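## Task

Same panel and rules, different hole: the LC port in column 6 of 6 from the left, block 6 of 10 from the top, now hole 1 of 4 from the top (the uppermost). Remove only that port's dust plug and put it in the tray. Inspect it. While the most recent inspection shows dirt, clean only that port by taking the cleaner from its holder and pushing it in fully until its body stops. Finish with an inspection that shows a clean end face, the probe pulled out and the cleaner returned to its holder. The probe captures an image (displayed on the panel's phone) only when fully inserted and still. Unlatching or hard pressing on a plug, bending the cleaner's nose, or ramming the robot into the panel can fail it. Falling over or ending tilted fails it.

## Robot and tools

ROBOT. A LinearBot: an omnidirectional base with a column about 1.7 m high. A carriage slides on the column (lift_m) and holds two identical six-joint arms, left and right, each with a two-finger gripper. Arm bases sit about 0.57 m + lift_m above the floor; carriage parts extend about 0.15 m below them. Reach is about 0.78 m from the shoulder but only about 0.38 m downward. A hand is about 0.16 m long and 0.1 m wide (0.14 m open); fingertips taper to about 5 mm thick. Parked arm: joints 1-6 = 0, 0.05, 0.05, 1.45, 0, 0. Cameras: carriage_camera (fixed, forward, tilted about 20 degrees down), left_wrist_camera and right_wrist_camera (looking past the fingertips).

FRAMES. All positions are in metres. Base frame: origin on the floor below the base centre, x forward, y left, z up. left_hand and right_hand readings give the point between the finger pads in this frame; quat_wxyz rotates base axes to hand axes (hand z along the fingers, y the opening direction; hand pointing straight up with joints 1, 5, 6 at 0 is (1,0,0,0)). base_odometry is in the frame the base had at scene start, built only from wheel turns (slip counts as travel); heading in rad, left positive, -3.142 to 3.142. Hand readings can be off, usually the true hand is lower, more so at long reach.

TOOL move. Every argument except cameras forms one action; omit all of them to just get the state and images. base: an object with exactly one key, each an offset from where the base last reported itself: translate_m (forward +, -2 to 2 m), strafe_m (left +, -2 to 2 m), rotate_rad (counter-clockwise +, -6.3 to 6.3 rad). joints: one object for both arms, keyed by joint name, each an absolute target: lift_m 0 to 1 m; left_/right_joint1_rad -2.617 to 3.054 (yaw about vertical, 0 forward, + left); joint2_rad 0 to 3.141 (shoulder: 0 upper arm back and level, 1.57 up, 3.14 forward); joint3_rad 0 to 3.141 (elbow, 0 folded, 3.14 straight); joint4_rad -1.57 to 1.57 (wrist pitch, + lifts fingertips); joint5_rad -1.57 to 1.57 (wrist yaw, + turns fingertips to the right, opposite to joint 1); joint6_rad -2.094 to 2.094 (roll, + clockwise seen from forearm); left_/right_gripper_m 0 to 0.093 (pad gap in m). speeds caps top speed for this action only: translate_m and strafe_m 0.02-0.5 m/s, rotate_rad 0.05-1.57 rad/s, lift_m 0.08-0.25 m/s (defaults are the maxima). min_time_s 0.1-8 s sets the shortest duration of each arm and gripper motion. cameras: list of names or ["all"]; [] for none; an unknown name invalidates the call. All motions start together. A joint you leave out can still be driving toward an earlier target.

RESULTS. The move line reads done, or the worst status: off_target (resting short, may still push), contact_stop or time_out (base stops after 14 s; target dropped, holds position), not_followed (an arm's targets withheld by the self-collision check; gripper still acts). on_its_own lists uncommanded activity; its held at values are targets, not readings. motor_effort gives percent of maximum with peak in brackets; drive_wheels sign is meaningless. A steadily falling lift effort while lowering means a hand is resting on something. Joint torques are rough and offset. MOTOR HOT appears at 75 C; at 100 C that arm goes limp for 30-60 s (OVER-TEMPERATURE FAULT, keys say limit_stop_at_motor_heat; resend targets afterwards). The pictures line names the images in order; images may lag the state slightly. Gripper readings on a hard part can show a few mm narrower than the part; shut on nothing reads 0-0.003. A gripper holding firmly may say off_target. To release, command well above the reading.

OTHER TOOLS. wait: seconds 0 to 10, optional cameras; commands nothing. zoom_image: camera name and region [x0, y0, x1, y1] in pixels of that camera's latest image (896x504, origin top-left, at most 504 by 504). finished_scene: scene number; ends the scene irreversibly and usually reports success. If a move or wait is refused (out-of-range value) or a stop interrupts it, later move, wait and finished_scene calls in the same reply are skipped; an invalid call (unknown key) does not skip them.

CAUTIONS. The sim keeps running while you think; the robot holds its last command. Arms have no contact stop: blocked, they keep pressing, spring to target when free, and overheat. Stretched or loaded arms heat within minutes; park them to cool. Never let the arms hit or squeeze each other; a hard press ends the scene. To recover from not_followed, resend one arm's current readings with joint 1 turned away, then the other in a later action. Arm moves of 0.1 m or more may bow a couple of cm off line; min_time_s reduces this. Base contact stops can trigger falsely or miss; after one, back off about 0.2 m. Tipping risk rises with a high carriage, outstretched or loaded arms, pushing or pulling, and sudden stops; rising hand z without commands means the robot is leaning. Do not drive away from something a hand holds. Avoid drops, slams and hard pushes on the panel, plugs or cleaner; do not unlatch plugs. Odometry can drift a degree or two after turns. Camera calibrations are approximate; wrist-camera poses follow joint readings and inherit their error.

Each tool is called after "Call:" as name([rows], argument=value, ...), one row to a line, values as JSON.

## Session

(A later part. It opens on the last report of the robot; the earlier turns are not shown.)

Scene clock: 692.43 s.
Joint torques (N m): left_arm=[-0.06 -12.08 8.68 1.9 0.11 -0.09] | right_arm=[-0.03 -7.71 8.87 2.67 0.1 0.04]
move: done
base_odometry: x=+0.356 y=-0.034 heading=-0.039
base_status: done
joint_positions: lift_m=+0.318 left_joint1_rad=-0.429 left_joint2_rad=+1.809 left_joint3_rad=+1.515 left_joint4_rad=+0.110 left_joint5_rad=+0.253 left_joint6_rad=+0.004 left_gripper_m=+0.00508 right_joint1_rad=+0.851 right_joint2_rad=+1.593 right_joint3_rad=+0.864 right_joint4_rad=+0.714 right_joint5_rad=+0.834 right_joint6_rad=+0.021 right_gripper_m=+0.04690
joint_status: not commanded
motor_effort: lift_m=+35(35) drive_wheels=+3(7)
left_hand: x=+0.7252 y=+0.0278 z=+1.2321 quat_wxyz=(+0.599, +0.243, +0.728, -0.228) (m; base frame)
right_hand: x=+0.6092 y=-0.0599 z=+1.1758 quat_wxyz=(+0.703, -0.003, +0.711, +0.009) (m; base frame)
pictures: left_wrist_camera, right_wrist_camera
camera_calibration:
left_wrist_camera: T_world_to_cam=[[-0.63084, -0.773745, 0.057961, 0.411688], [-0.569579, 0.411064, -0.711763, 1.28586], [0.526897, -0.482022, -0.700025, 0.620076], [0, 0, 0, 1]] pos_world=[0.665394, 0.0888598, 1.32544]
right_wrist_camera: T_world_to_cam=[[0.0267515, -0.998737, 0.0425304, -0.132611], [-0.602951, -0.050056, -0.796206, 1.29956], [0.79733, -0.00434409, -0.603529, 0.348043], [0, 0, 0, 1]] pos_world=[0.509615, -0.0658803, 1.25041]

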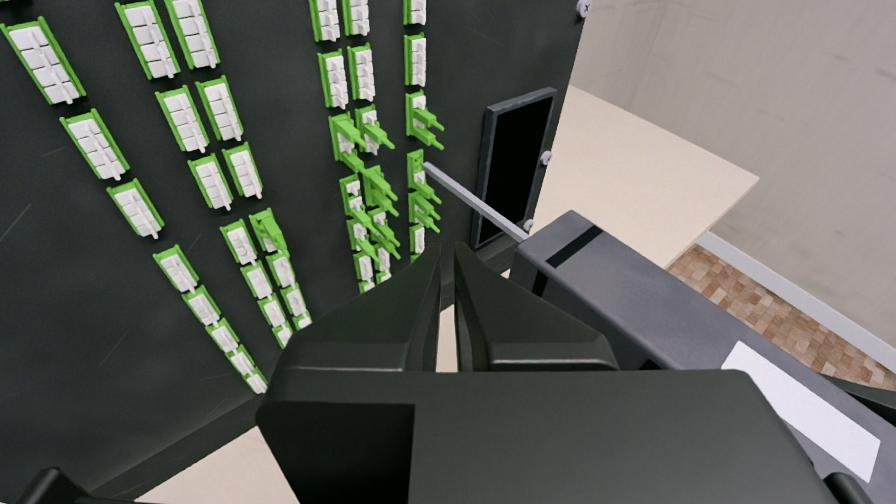

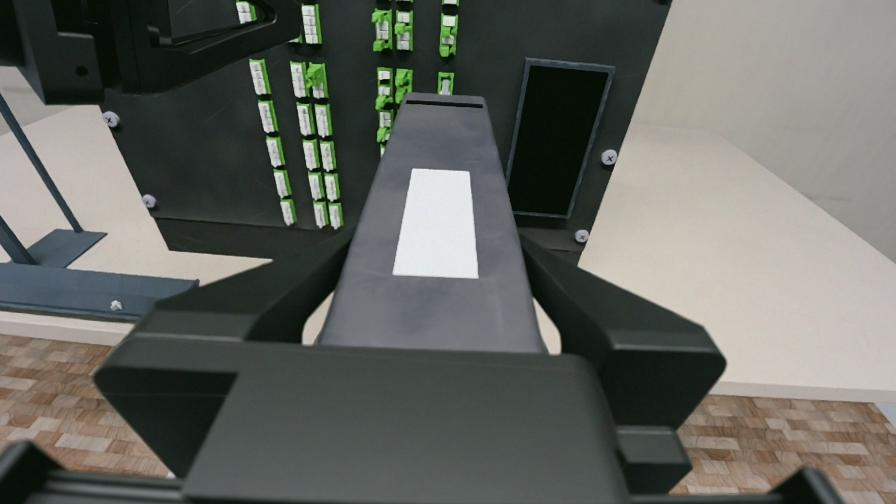

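Call:
move(base={"strafe_m":0.002}, joints={"lift_m":0.3198}, cameras=["left_wrist_camera","right_wrist_camera"])

Call:
zoom_image(camera="right_wrist_camera", region=[430, 66, 460, 96])

Call:
zoom_image(camera="left_wrist_camera", region=[395, 140, 445, 190])

Scene clock: 721.57 s.
Joint torques (N m): left_arm=[0.03 -12.25 8.68 1.86 0.13 -0.11] | right_arm=[0.05 -7.49 8.75 2.68 0.06 0.04]
move: done
base_odometry: x=+0.356 y=-0.032 heading=-0.039
base_status: done
joint_positions: lift_m=+0.320 left_joint1_rad=-0.429 left_joint2_rad=+1.809 left_joint3_rad=+1.515 left_joint4_rad=+0.110 left_joint5_rad=+0.254 left_joint6_rad=+0.004 left_gripper_m=+0.00508 right_joint1_rad=+0.851 right_joint2_rad=+1.593 right_joint3_rad=+0.864 right_joint4_rad=+0.712 right_joint5_rad=+0.835 right_joint6_rad=+0.021 right_gripper_m=+0.04690
joint_status: all done
motor_effort: lift_m=+35(40) drive_wheels=+3(6)
left_hand: x=+0.7251 y=+0.0277 z=+1.2338 quat_wxyz=(+0.599, +0.243, +0.728, -0.229) (m; base frame)
right_hand: x=+0.6094 y=-0.0602 z=+1.1770 quat_wxyz=(+0.703, -0.003, +0.711, +0.008) (m; base frame)
pictures: left_wrist_camera, right_wrist_camera
camera_calibration:
left_wrist_camera: T_world_to_cam=[[-0.631705, -0.772999, 0.058489, 0.4114], [-0.569114, 0.41121, -0.71205, 1.28713], [0.526363, -0.483093, -0.699688, 0.621263], [0, 0, 0, 1]] pos_world=[0.665399, 0.0888569, 1.32713]
right_wrist_camera: T_world_to_cam=[[0.0256443, -0.998719, 0.0436309, -0.133485], [-0.603806, -0.0502589, -0.795545, 1.30031], [0.796719, -0.00594342, -0.604321, 0.349875], [0, 0, 0, 1]] pos_world=[0.509808, -0.0658822, 1.25172]

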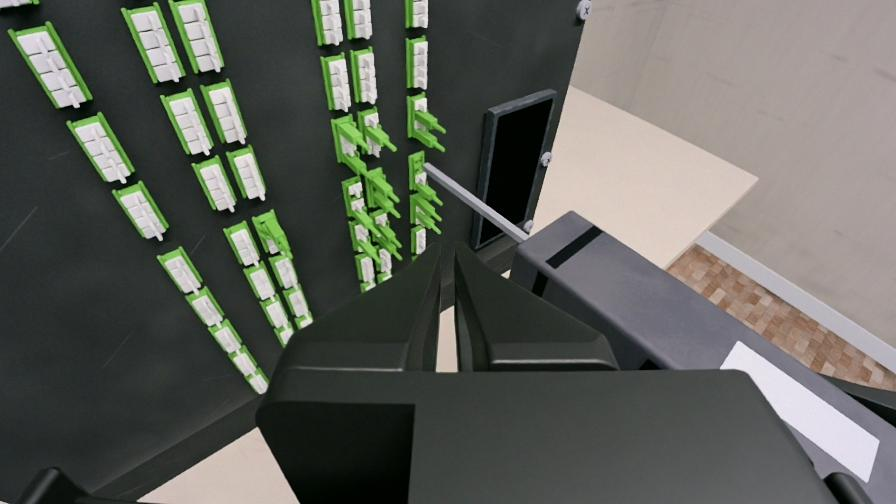

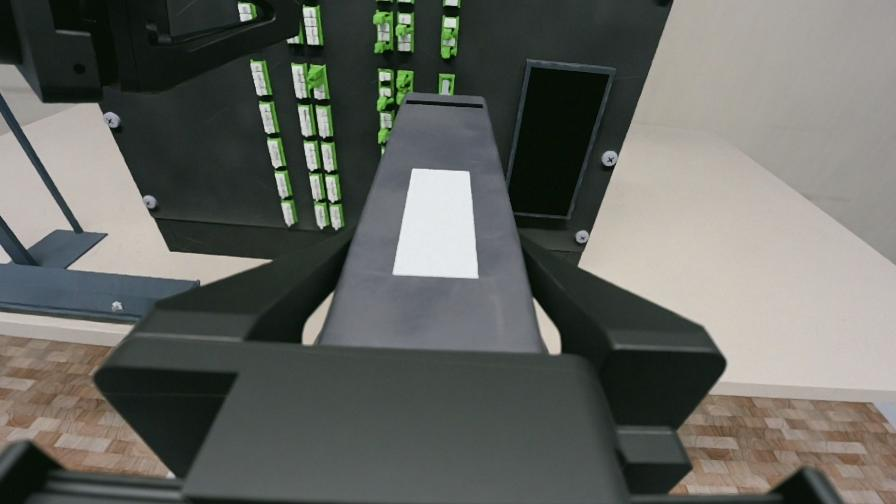

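Scaled by 16.800 from the camera's 896x504 image, which has a finer 1280x720 frame.

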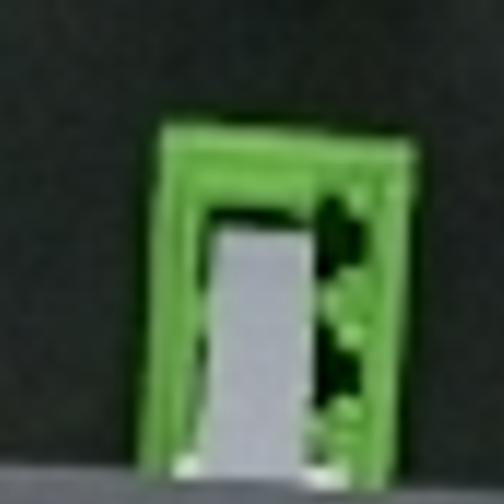

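Scaled by 10.080 from the camera's 896x504 image, which has a finer 1280x720 frame.

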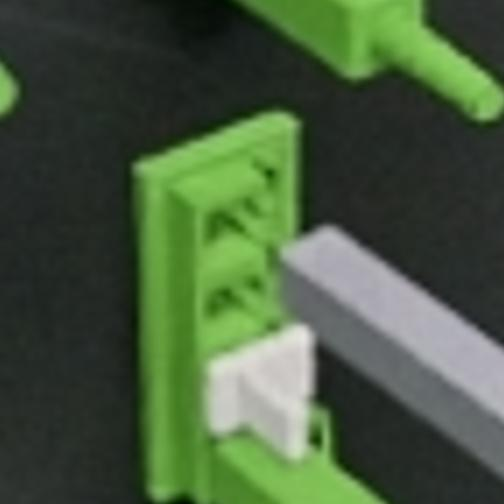

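Call:
move(base={"translate_m":0.003}, speeds={"translate_m":0.02}, cameras=["left_wrist_camera","right_wrist_camera"])

Call:
zoom_image(camera="right_wrist_camera", region=[430, 66, 460, 96])

Call:
zoom_image(camera="left_wrist_camera", region=[395, 140, 445, 190])

Scene clock: 727.63 s.
Joint torques (N m): left_arm=[-0.23 -12.16 8.57 1.88 0.12 -0.07] | right_arm=[-0.02 -7.64 8.83 2.68 0.05 0.04]
move: done
base_odometry: x=+0.359 y=-0.032 heading=-0.040
base_status: done
joint_positions: lift_m=+0.320 left_joint1_rad=-0.429 left_joint2_rad=+1.809 left_joint3_rad=+1.515 left_joint4_rad=+0.110 left_joint5_rad=+0.254 left_joint6_rad=+0.004 left_gripper_m=+0.00508 right_joint1_rad=+0.851 right_joint2_rad=+1.593 right_joint3_rad=+0.864 right_joint4_rad=+0.712 right_joint5_rad=+0.835 right_joint6_rad=+0.021 right_gripper_m=+0.04690
joint_status: not commanded
motor_effort: lift_m=+35(35) drive_wheels=+3(10)
left_hand: x=+0.7252 y=+0.0279 z=+1.2338 quat_wxyz=(+0.599, +0.243, +0.728, -0.229) (m; base frame)
right_hand: x=+0.6094 y=-0.0603 z=+1.1770 quat_wxyz=(+0.703, -0.003, +0.711, +0.008) (m; base frame)
pictures: left_wrist_camera, right_wrist_camera
camera_calibration:
left_wrist_camera: T_world_to_cam=[[-0.631348, -0.773294, 0.0584483, 0.411397], [-0.569304, 0.410984, -0.712029, 1.28717], [0.526586, -0.482813, -0.699713, 0.621221], [0, 0, 0, 1]] pos_world=[0.665397, 0.0890583, 1.32713]
right_wrist_camera: T_world_to_cam=[[0.0248652, -0.99874, 0.0435979, -0.133147], [-0.603841, -0.0497616, -0.79555, 1.30036], [0.796717, -0.00654469, -0.604317, 0.349833], [0, 0, 0, 1]] pos_world=[0.509806, -0.0659814, 1.25172]

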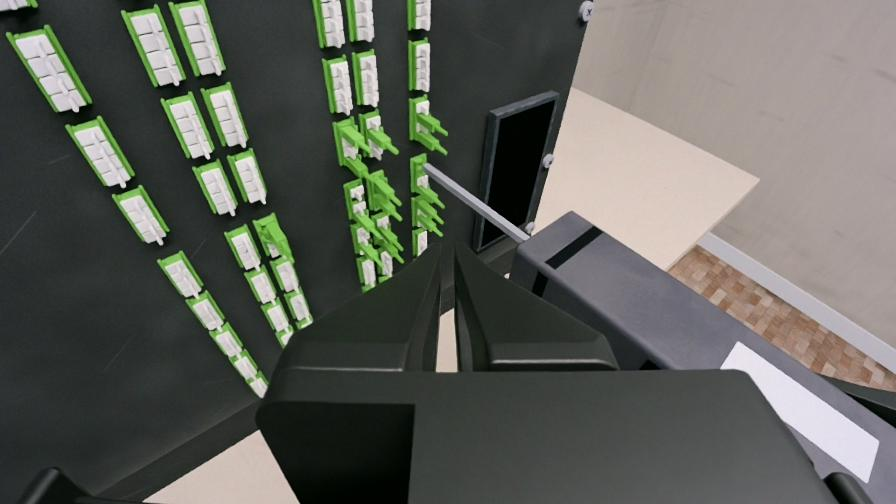

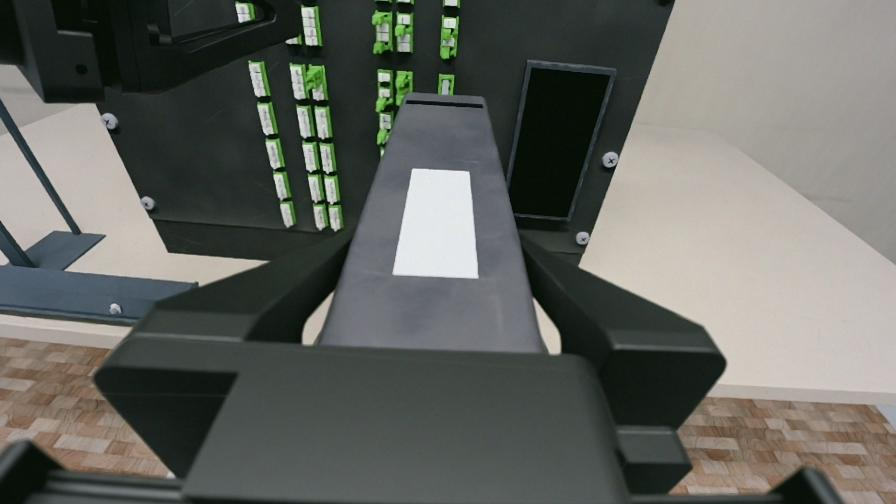

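Scaled by 16.800 from the camera's 896x504 image, which has a finer 1280x720 frame.

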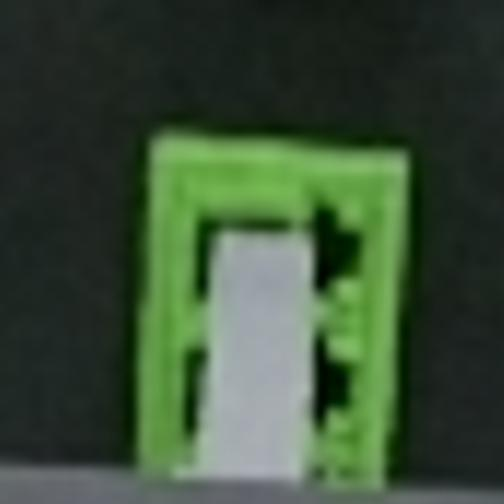

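Scaled by 10.080 from the camera's 896x504 image, which has a finer 1280x720 frame.

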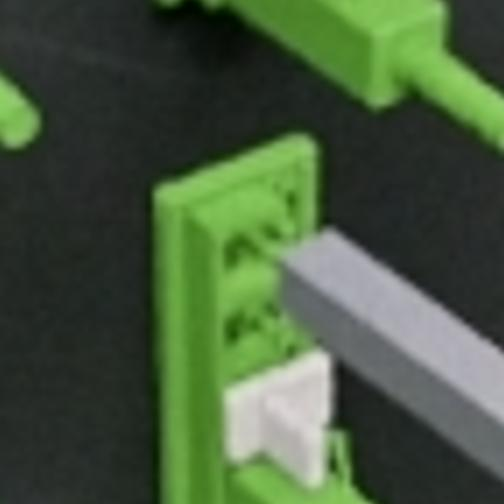

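Call:
move(base={"translate_m":0.003}, joints={"lift_m":0.3192}, speeds={"translate_m":0.02}, cameras=["left_wrist_camera","right_wrist_camera"])

Call:
zoom_image(camera="right_wrist_camera", region=[430, 66, 460, 96])

Call:
zoom_image(camera="left_wrist_camera", region=[395, 140, 445, 190])

Scene clock: 732.40 s.
Joint torques (N m): left_arm=[-0.12 -12.29 8.44 1.86 0.15 -0.07] | right_arm=[0.01 -7.62 8.83 2.69 0.05 0.04]
move: done
base_odometry: x=+0.362 y=-0.033 heading=-0.040
base_status: done
joint_positions: lift_m=+0.319 left_joint1_rad=-0.428 left_joint2_rad=+1.809 left_joint3_rad=+1.515 left_joint4_rad=+0.110 left_joint5_rad=+0.254 left_joint6_rad=+0.004 left_gripper_m=+0.00508 right_joint1_rad=+0.851 right_joint2_rad=+1.593 right_joint3_rad=+0.864 right_joint4_rad=+0.712 right_joint5_rad=+0.835 right_joint6_rad=+0.021 right_gripper_m=+0.04690
joint_status: all done
motor_effort: lift_m=+33(34) drive_wheels=+2(12)
left_hand: x=+0.7254 y=+0.0282 z=+1.2333 quat_wxyz=(+0.599, +0.242, +0.728, -0.229) (m; base frame)
right_hand: x=+0.6094 y=-0.0603 z=+1.1764 quat_wxyz=(+0.703, -0.003, +0.711, +0.008) (m; base frame)
pictures: left_wrist_camera, right_wrist_camera
camera_calibration:
left_wrist_camera: T_world_to_cam=[[-0.630801, -0.77374, 0.0584533, 0.411447], [-0.569611, 0.410593, -0.712009, 1.28708], [0.526909, -0.482431, -0.699733, 0.620761], [0, 0, 0, 1]] pos_world=[0.665593, 0.0893606, 1.32673]
right_wrist_camera: T_world_to_cam=[[0.0249544, -0.998712, 0.044167, -0.133785], [-0.60424, -0.0502655, -0.795216, 1.29978], [0.796412, -0.00684329, -0.604716, 0.350088], [0, 0, 0, 1]] pos_world=[0.509905, -0.065883, 1.25122]

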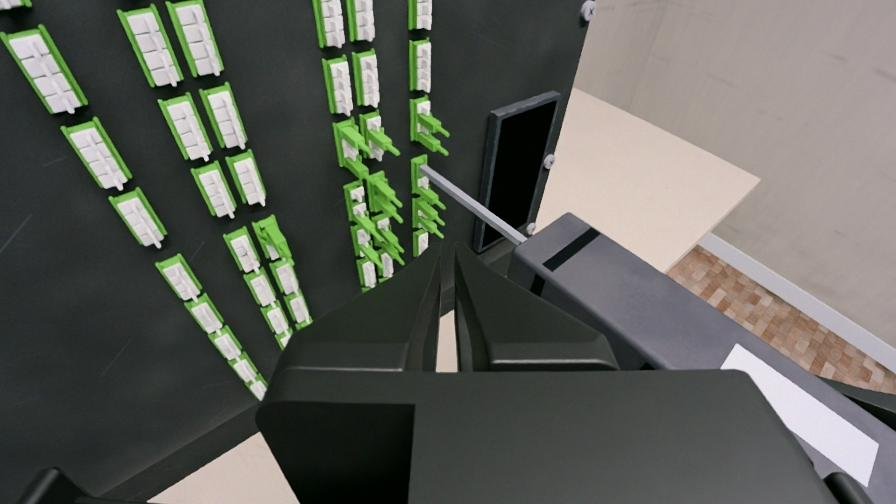

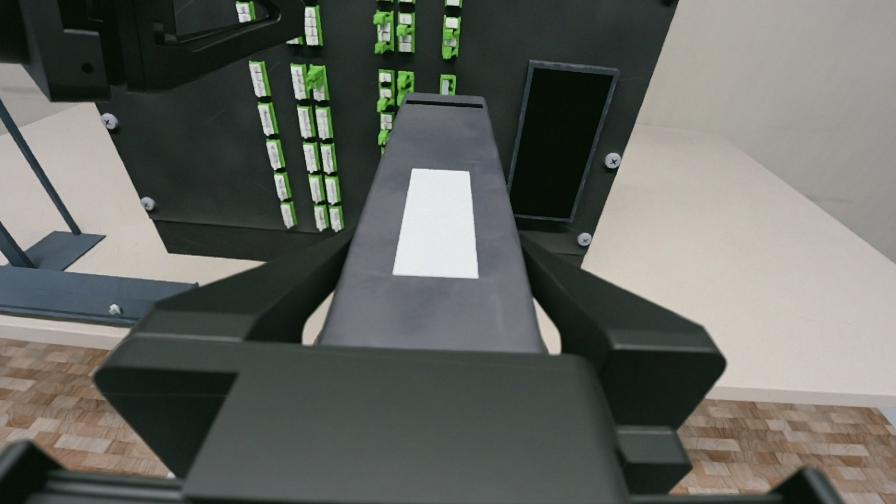

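Scaled by 16.800 from the camera's 896x504 image, which has a finer 1280x720 frame.

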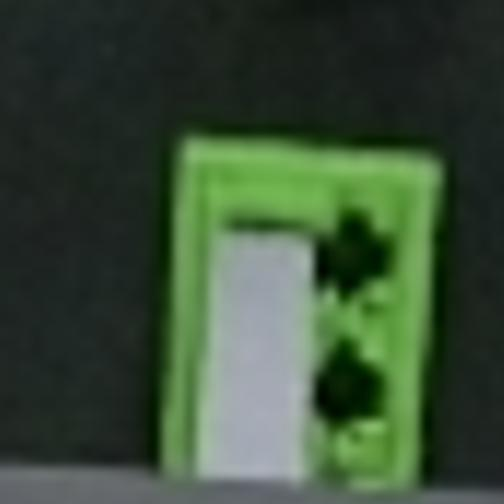

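Scaled by 10.080 from the camera's 896x504 image, which has a finer 1280x720 frame.

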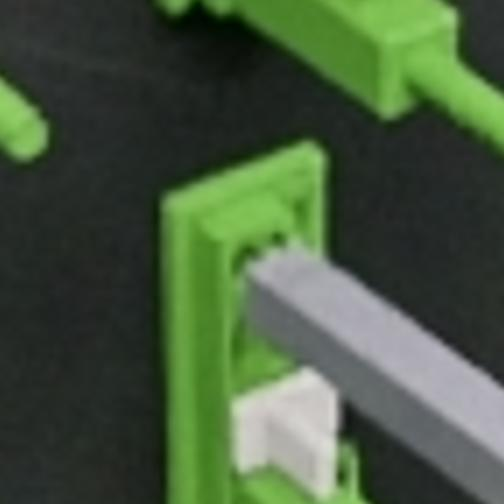

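Call:
move(base={"strafe_m":-0.0015}, cameras=["left_wrist_camera","right_wrist_camera"])

Call:
zoom_image(camera="right_wrist_camera", region=[430, 66, 460, 96])

Call:
zoom_image(camera="left_wrist_camera", region=[395, 140, 445, 190])

Scene clock: 740.10 s.
Joint torques (N m): left_arm=[0.01 -12.12 8.49 1.89 0.13 -0.05] | right_arm=[0.05 -7.62 8.83 2.69 0.05 0.04]
move: done
base_odometry: x=+0.362 y=-0.034 heading=-0.039
base_status: done
joint_positions: lift_m=+0.319 left_joint1_rad=-0.430 left_joint2_rad=+1.809 left_joint3_rad=+1.515 left_joint4_rad=+0.110 left_joint5_rad=+0.254 left_joint6_rad=+0.004 left_gripper_m=+0.00508 right_joint1_rad=+0.851 right_joint2_rad=+1.593 right_joint3_rad=+0.864 right_joint4_rad=+0.712 right_joint5_rad=+0.835 right_joint6_rad=+0.021 right_gripper_m=+0.04690
joint_status: not commanded
motor_effort: lift_m=+33(33) drive_wheels=-2(6)
left_hand: x=+0.7247 y=+0.0270 z=+1.2333 quat_wxyz=(+0.599, +0.243, +0.727, -0.229) (m; base frame)
right_hand: x=+0.6094 y=-0.0603 z=+1.1764 quat_wxyz=(+0.703, -0.003, +0.711, +0.008) (m; base frame)
pictures: left_wrist_camera, right_wrist_camera
camera_calibration:
left_wrist_camera: T_world_to_cam=[[-0.63283, -0.772076, 0.0585235, 0.411469], [-0.568527, 0.412019, -0.712051, 1.28643], [0.525645, -0.48388, -0.699684, 0.621435], [0, 0, 0, 1]] pos_world=[0.665107, 0.0883522, 1.32673]
right_wrist_camera: T_world_to_cam=[[0.0249544, -0.998712, 0.044167, -0.133785], [-0.60424, -0.0502655, -0.795216, 1.29978], [0.796412, -0.00684329, -0.604716, 0.350088], [0, 0, 0, 1]] pos_world=[0.509905, -0.065883, 1.25122]

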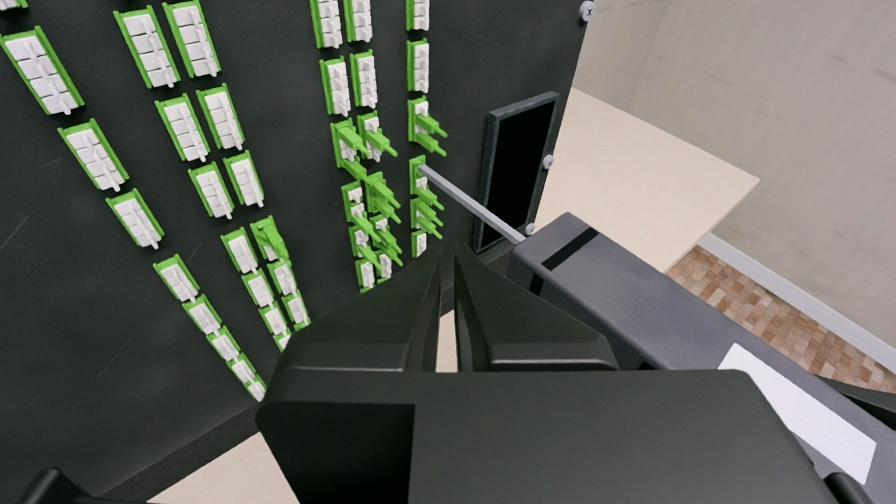

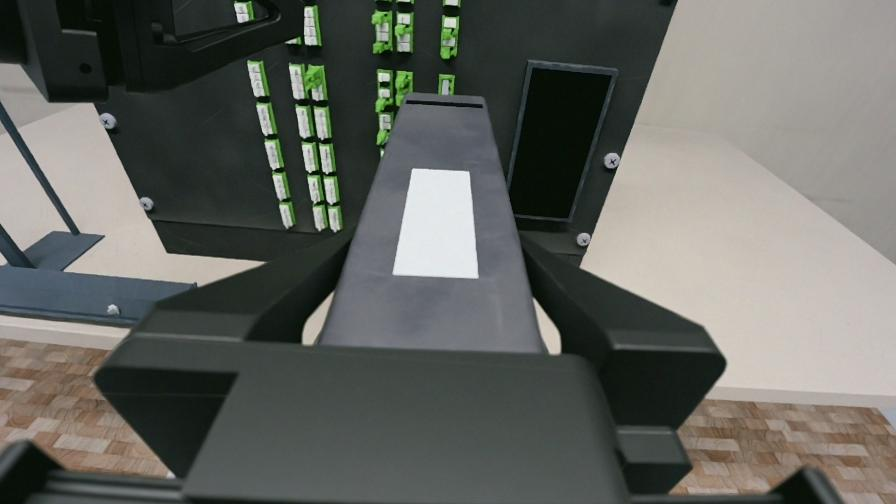

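Scaled by 16.800 from the camera's 896x504 image, which has a finer 1280x720 frame.

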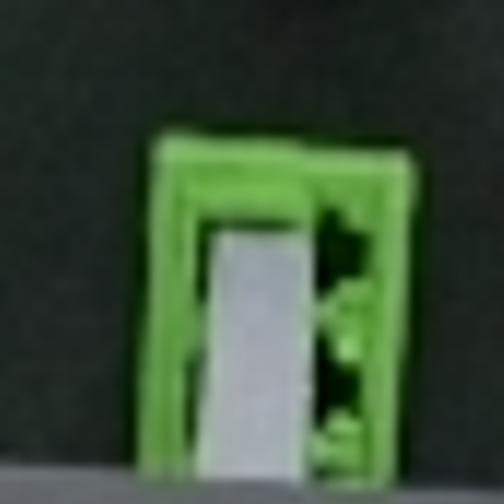

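Scaled by 10.080 from the camera's 896x504 image, which has a finer 1280x720 frame.

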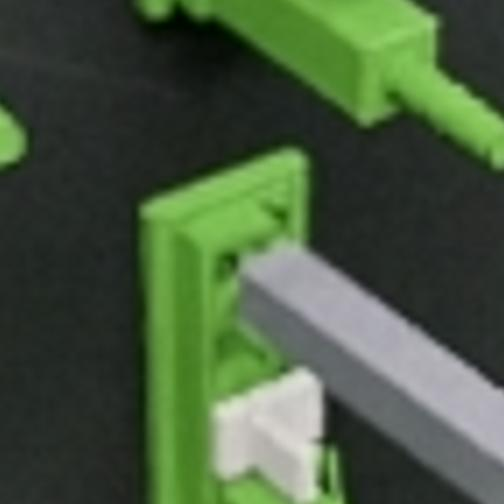

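Call:
move(base={"strafe_m":0.001}, cameras=["left_wrist_camera","right_wrist_camera"])

Call:
zoom_image(camera="right_wrist_camera", region=[430, 66, 460, 96])

Call:
zoom_image(camera="left_wrist_camera", region=[395, 140, 445, 190])

Scene clock: 744.50 s.
Joint torques (N m): left_arm=[0.1 -12.36 8.64 1.83 0.12 -0.08] | right_arm=[-0.02 -7.66 8.77 2.69 0.06 0.04]
move: done
base_odometry: x=+0.362 y=-0.033 heading=-0.039
base_status: done
joint_positions: lift_m=+0.319 left_joint1_rad=-0.430 left_joint2_rad=+1.809 left_joint3_rad=+1.515 left_joint4_rad=+0.110 left_joint5_rad=+0.254 left_joint6_rad=+0.004 left_gripper_m=+0.00508 right_joint1_rad=+0.851 right_joint2_rad=+1.593 right_joint3_rad=+0.864 right_joint4_rad=+0.712 right_joint5_rad=+0.835 right_joint6_rad=+0.021 right_gripper_m=+0.04690
joint_status: not commanded
motor_effort: lift_m=+33(33) drive_wheels=+0(5)
left_hand: x=+0.7247 y=+0.0270 z=+1.2333 quat_wxyz=(+0.599, +0.243, +0.727, -0.229) (m; base frame)
right_hand: x=+0.6093 y=-0.0602 z=+1.1764 quat_wxyz=(+0.703, -0.003, +0.711, +0.008) (m; base frame)
pictures: left_wrist_camera, right_wrist_camera
camera_calibration:
left_wrist_camera: T_world_to_cam=[[-0.63283, -0.772076, 0.0585235, 0.411469], [-0.568527, 0.412019, -0.712051, 1.28643], [0.525645, -0.48388, -0.699684, 0.621435], [0, 0, 0, 1]] pos_world=[0.665107, 0.0883522, 1.32673]
right_wrist_camera: T_world_to_cam=[[0.0253137, -0.998704, 0.0441437, -0.133837], [-0.604223, -0.0504643, -0.795216, 1.29971], [0.796413, -0.0065428, -0.604718, 0.350189], [0, 0, 0, 1]] pos_world=[0.509806, -0.0657833, 1.25122]

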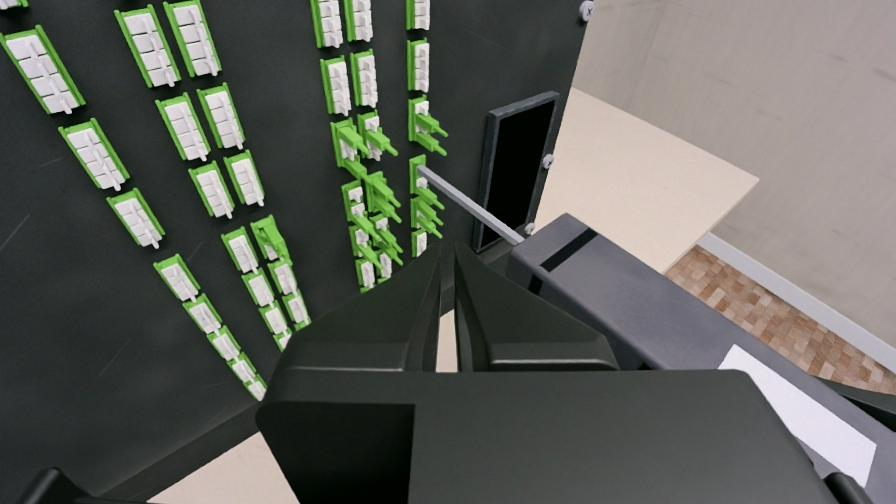

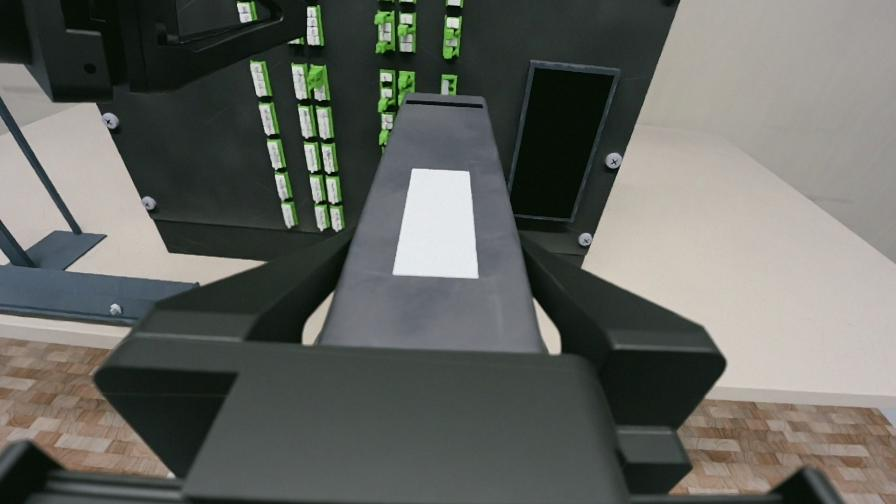

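Scaled by 16.800 from the camera's 896x504 image, which has a finer 1280x720 frame.

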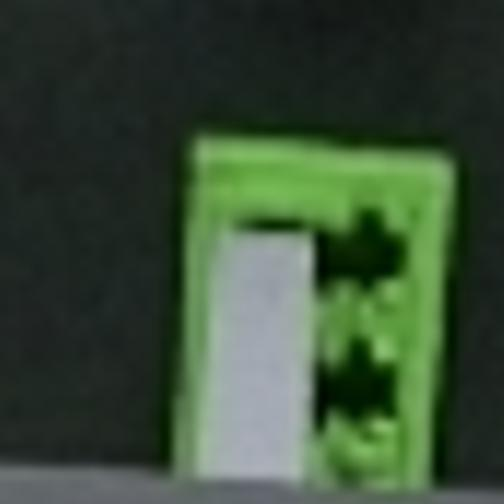

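Scaled by 10.080 from the camera's 896x504 image, which has a finer 1280x720 frame.

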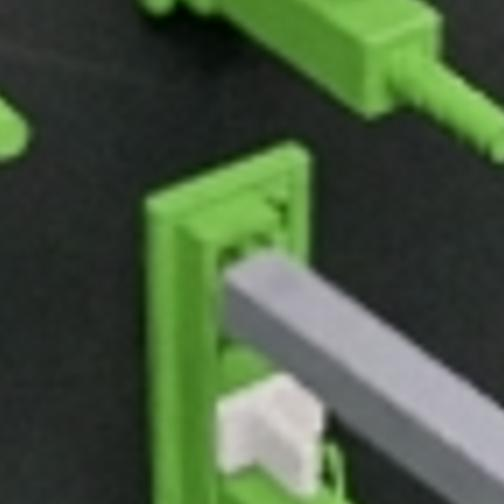

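Call:
move(joints={"right_joint5_rad":0.853}, cameras=["left_wrist_camera","right_wrist_camera"])

Call:
zoom_image(camera="right_wrist_camera", region=[430, 66, 460, 96])

Call:
zoom_image(camera="left_wrist_camera", region=[395, 140, 445, 190])

Scene clock: 747.73 s.
Joint torques (N m): left_arm=[0.1 -12.29 8.36 1.85 0.13 -0.11] | right_arm=[0.01 -7.62 8.81 2.69 0.11 0.04]
move: done
base_odometry: x=+0.362 y=-0.033 heading=-0.039
base_status: not commanded
joint_positions: lift_m=+0.319 left_joint1_rad=-0.430 left_joint2_rad=+1.809 left_joint3_rad=+1.515 left_joint4_rad=+0.110 left_joint5_rad=+0.254 left_joint6_rad=+0.004 left_gripper_m=+0.00508 right_joint1_rad=+0.851 right_joint2_rad=+1.593 right_joint3_rad=+0.864 right_joint4_rad=+0.712 right_joint5_rad=+0.841 right_joint6_rad=+0.021 right_gripper_m=+0.04690
joint_status: all done
motor_effort: lift_m=+33(33) drive_wheels=+0(0)
left_hand: x=+0.7247 y=+0.0270 z=+1.2333 quat_wxyz=(+0.599, +0.243, +0.727, -0.229) (m; base frame)
right_hand: x=+0.6093 y=-0.0612 z=+1.1764 quat_wxyz=(+0.703, -0.001, +0.711, +0.006) (m; base frame)
pictures: left_wrist_camera, right_wrist_camera
camera_calibration:
left_wrist_camera: T_world_to_cam=[[-0.63283, -0.772076, 0.0585235, 0.411469], [-0.568527, 0.412019, -0.712051, 1.28643], [0.525645, -0.48388, -0.699684, 0.621435], [0, 0, 0, 1]] pos_world=[0.665107, 0.0883522, 1.32673]
right_wrist_camera: T_world_to_cam=[[0.0192333, -0.998835, 0.0442547, -0.131378], [-0.604419, -0.0468747, -0.795286, 1.3001], [0.796434, -0.0114524, -0.604617, 0.349739], [0, 0, 0, 1]] pos_world=[0.509786, -0.066278, 1.25122]

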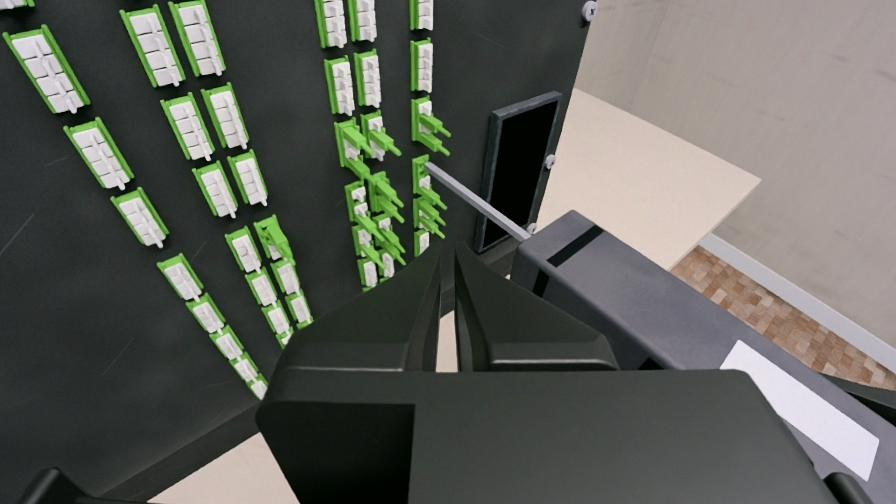

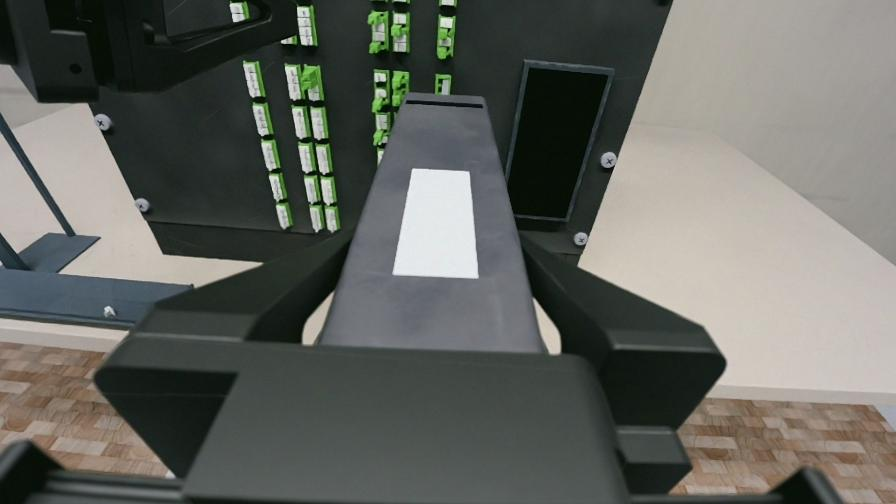

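Scaled by 16.800 from the camera's 896x504 image, which has a finer 1280x720 frame.

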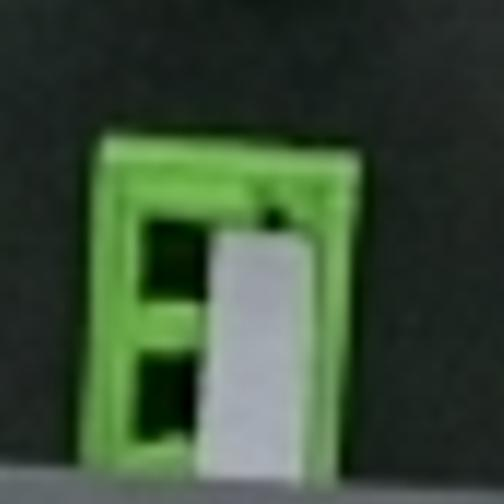

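Scaled by 10.080 from the camera's 896x504 image, which has a finer 1280x720 frame.

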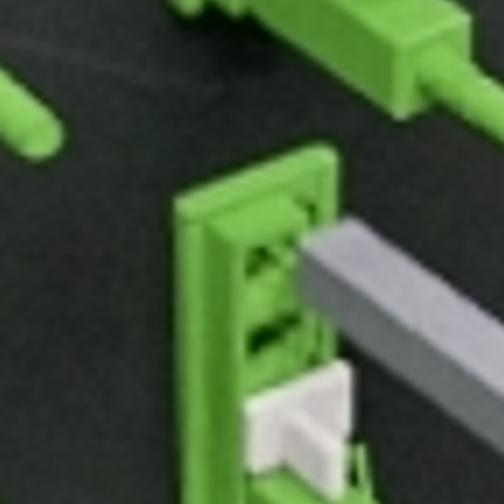

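Call:
move(base={"strafe_m":0.003}, cameras=["left_wrist_camera","right_wrist_camera"])

Call:
zoom_image(camera="right_wrist_camera", region=[430, 66, 460, 96])

Call:
zoom_image(camera="left_wrist_camera", region=[395, 140, 445, 190])

Scene clock: 751.90 s.
Joint torques (N m): left_arm=[0.06 -12.14 8.69 1.85 0.16 -0.1] | right_arm=[-0.09 -7.6 8.77 2.7 0.03 0.04]
move: done
base_odometry: x=+0.362 y=-0.030 heading=-0.040
base_status: done
joint_positions: lift_m=+0.319 left_joint1_rad=-0.429 left_joint2_rad=+1.809 left_joint3_rad=+1.515 left_joint4_rad=+0.110 left_joint5_rad=+0.254 left_joint6_rad=+0.004 left_gripper_m=+0.00508 right_joint1_rad=+0.852 right_joint2_rad=+1.593 right_joint3_rad=+0.864 right_joint4_rad=+0.712 right_joint5_rad=+0.846 right_joint6_rad=+0.021 right_gripper_m=+0.04690
joint_status: not commanded
motor_effort: lift_m=+33(33) drive_wheels=+3(7)
left_hand: x=+0.7250 y=+0.0276 z=+1.2333 quat_wxyz=(+0.599, +0.243, +0.728, -0.229) (m; base frame)
right_hand: x=+0.6092 y=-0.0619 z=+1.1765 quat_wxyz=(+0.703, +0.001, +0.711, +0.004) (m; base frame)
pictures: left_wrist_camera, right_wrist_camera
camera_calibration:
left_wrist_camera: T_world_to_cam=[[-0.63224, -0.772555, 0.0585838, 0.411474], [-0.568885, 0.411568, -0.712027, 1.28662], [0.525969, -0.483499, -0.699704, 0.621303], [0, 0, 0, 1]] pos_world=[0.665303, 0.0887547, 1.32673]
right_wrist_camera: T_world_to_cam=[[0.0145992, -0.998913, 0.0442755, -0.129241], [-0.604641, -0.0440865, -0.795277, 1.30031], [0.796365, -0.0151603, -0.604627, 0.34963], [0, 0, 0, 1]] pos_world=[0.509671, -0.0664738, 1.25122]

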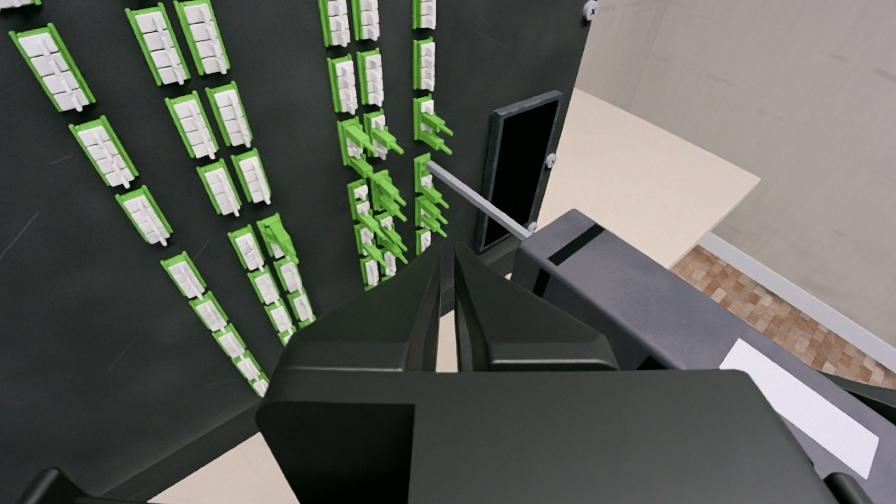

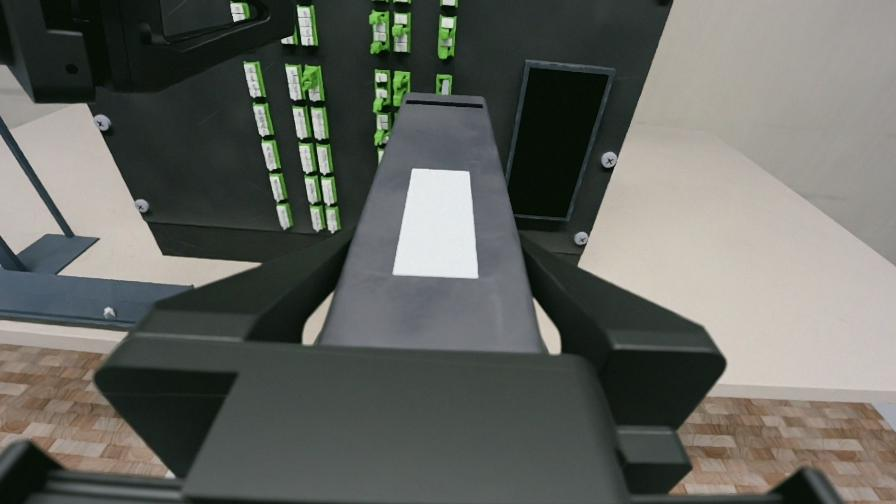

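Scaled by 16.800 from the camera's 896x504 image, which has a finer 1280x720 frame.

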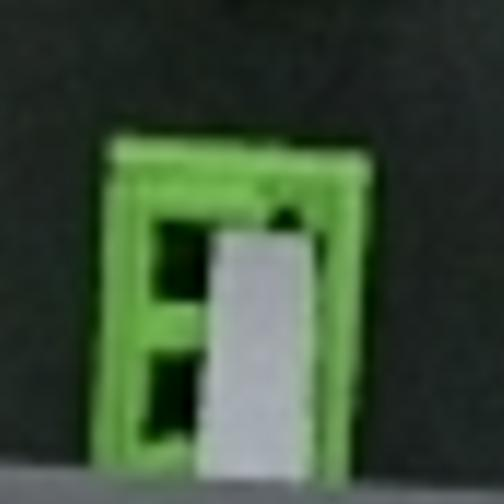

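Scaled by 10.080 from the camera's 896x504 image, which has a finer 1280x720 frame.

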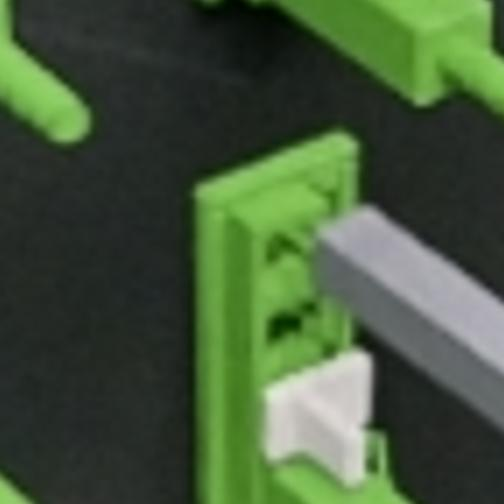

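Call:
move(base={"strafe_m":0.003}, cameras=["left_wrist_camera","right_wrist_camera"])

Call:
zoom_image(camera="right_wrist_camera", region=[430, 66, 460, 96])

Call:
zoom_image(camera="left_wrist_camera", region=[395, 140, 445, 190])

Scene clock: 757.27 s.
Joint torques (N m): left_arm=[-0.1 -12.26 8.39 1.86 0.09 -0.08] | right_arm=[0.02 -7.58 8.8 2.68 0.07 0.04]
move: done
base_odometry: x=+0.362 y=-0.027 heading=-0.040
base_status: done
joint_positions: lift_m=+0.319 left_joint1_rad=-0.429 left_joint2_rad=+1.809 left_joint3_rad=+1.515 left_joint4_rad=+0.110 left_joint5_rad=+0.255 left_joint6_rad=+0.004 left_gripper_m=+0.00508 right_joint1_rad=+0.851 right_joint2_rad=+1.593 right_joint3_rad=+0.864 right_joint4_rad=+0.712 right_joint5_rad=+0.847 right_joint6_rad=+0.021 right_gripper_m=+0.04690
joint_status: not commanded
motor_effort: lift_m=+33(33) drive_wheels=+3(10)
left_hand: x=+0.7250 y=+0.0277 z=+1.2333 quat_wxyz=(+0.599, +0.243, +0.728, -0.229) (m; base frame)
right_hand: x=+0.6093 y=-0.0622 z=+1.1765 quat_wxyz=(+0.703, +0.001, +0.711, +0.004) (m; base frame)
pictures: left_wrist_camera, right_wrist_camera
camera_calibration:
left_wrist_camera: T_world_to_cam=[[-0.632281, -0.772517, 0.058638, 0.411644], [-0.568863, 0.411548, -0.712056, 1.28662], [0.525943, -0.483576, -0.69967, 0.621326], [0, 0, 0, 1]] pos_world=[0.665403, 0.0889546, 1.32673]
right_wrist_camera: T_world_to_cam=[[0.0135203, -0.998925, 0.0443444, -0.128978], [-0.604679, -0.0434885, -0.795281, 1.30042], [0.796355, -0.0160616, -0.604617, 0.349482], [0, 0, 0, 1]] pos_world=[0.509768, -0.066673, 1.25122]

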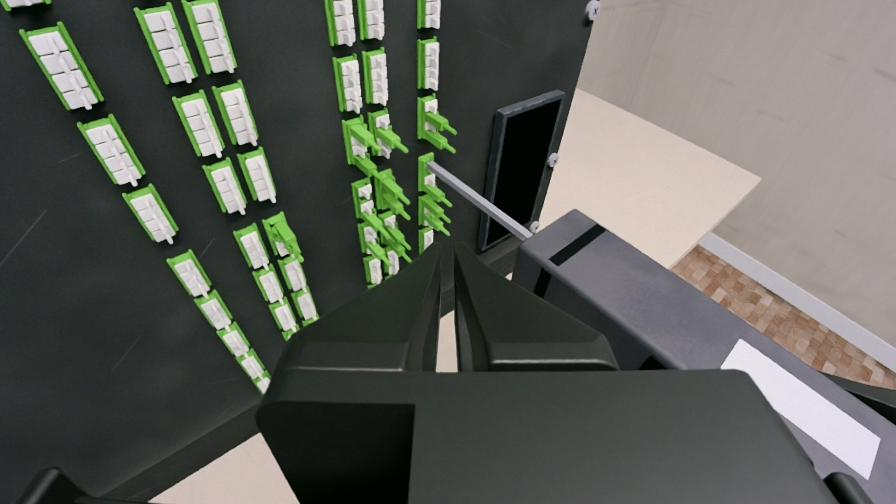

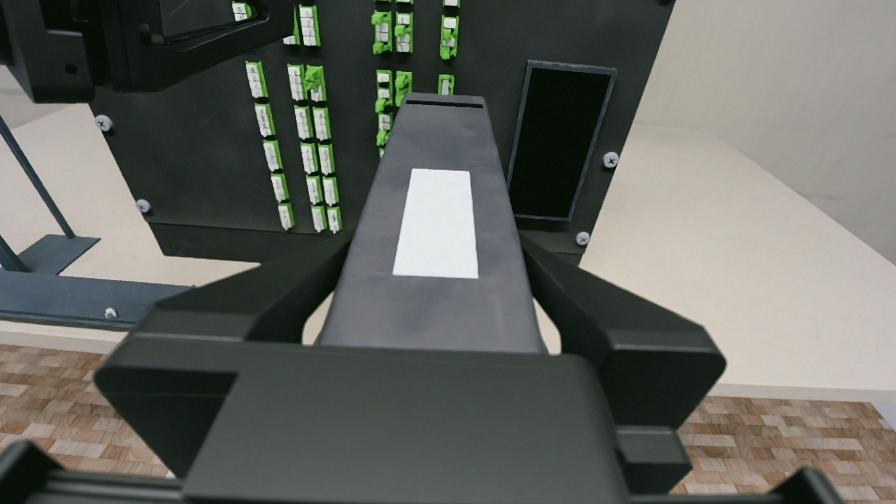

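Scaled by 16.800 from the camera's 896x504 image, which has a finer 1280x720 frame.

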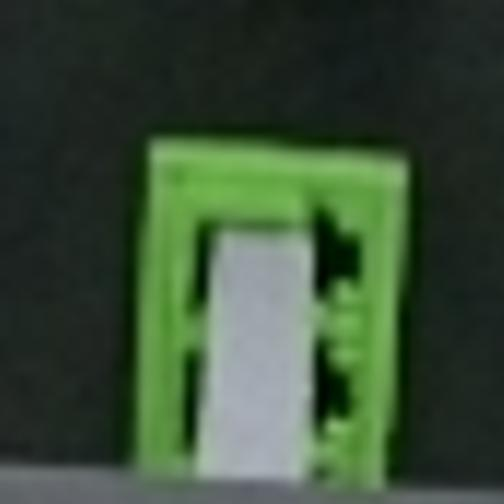

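Scaled by 10.080 from the camera's 896x504 image, which has a finer 1280x720 frame.

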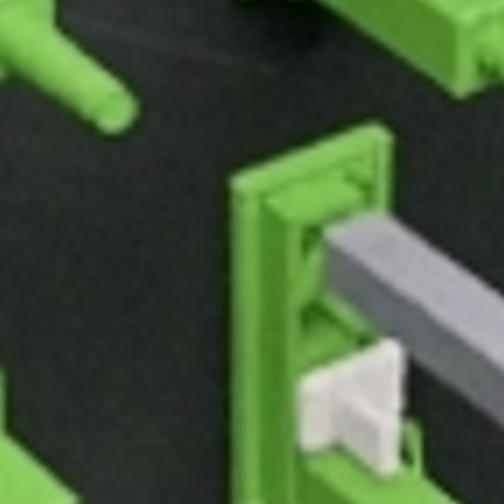

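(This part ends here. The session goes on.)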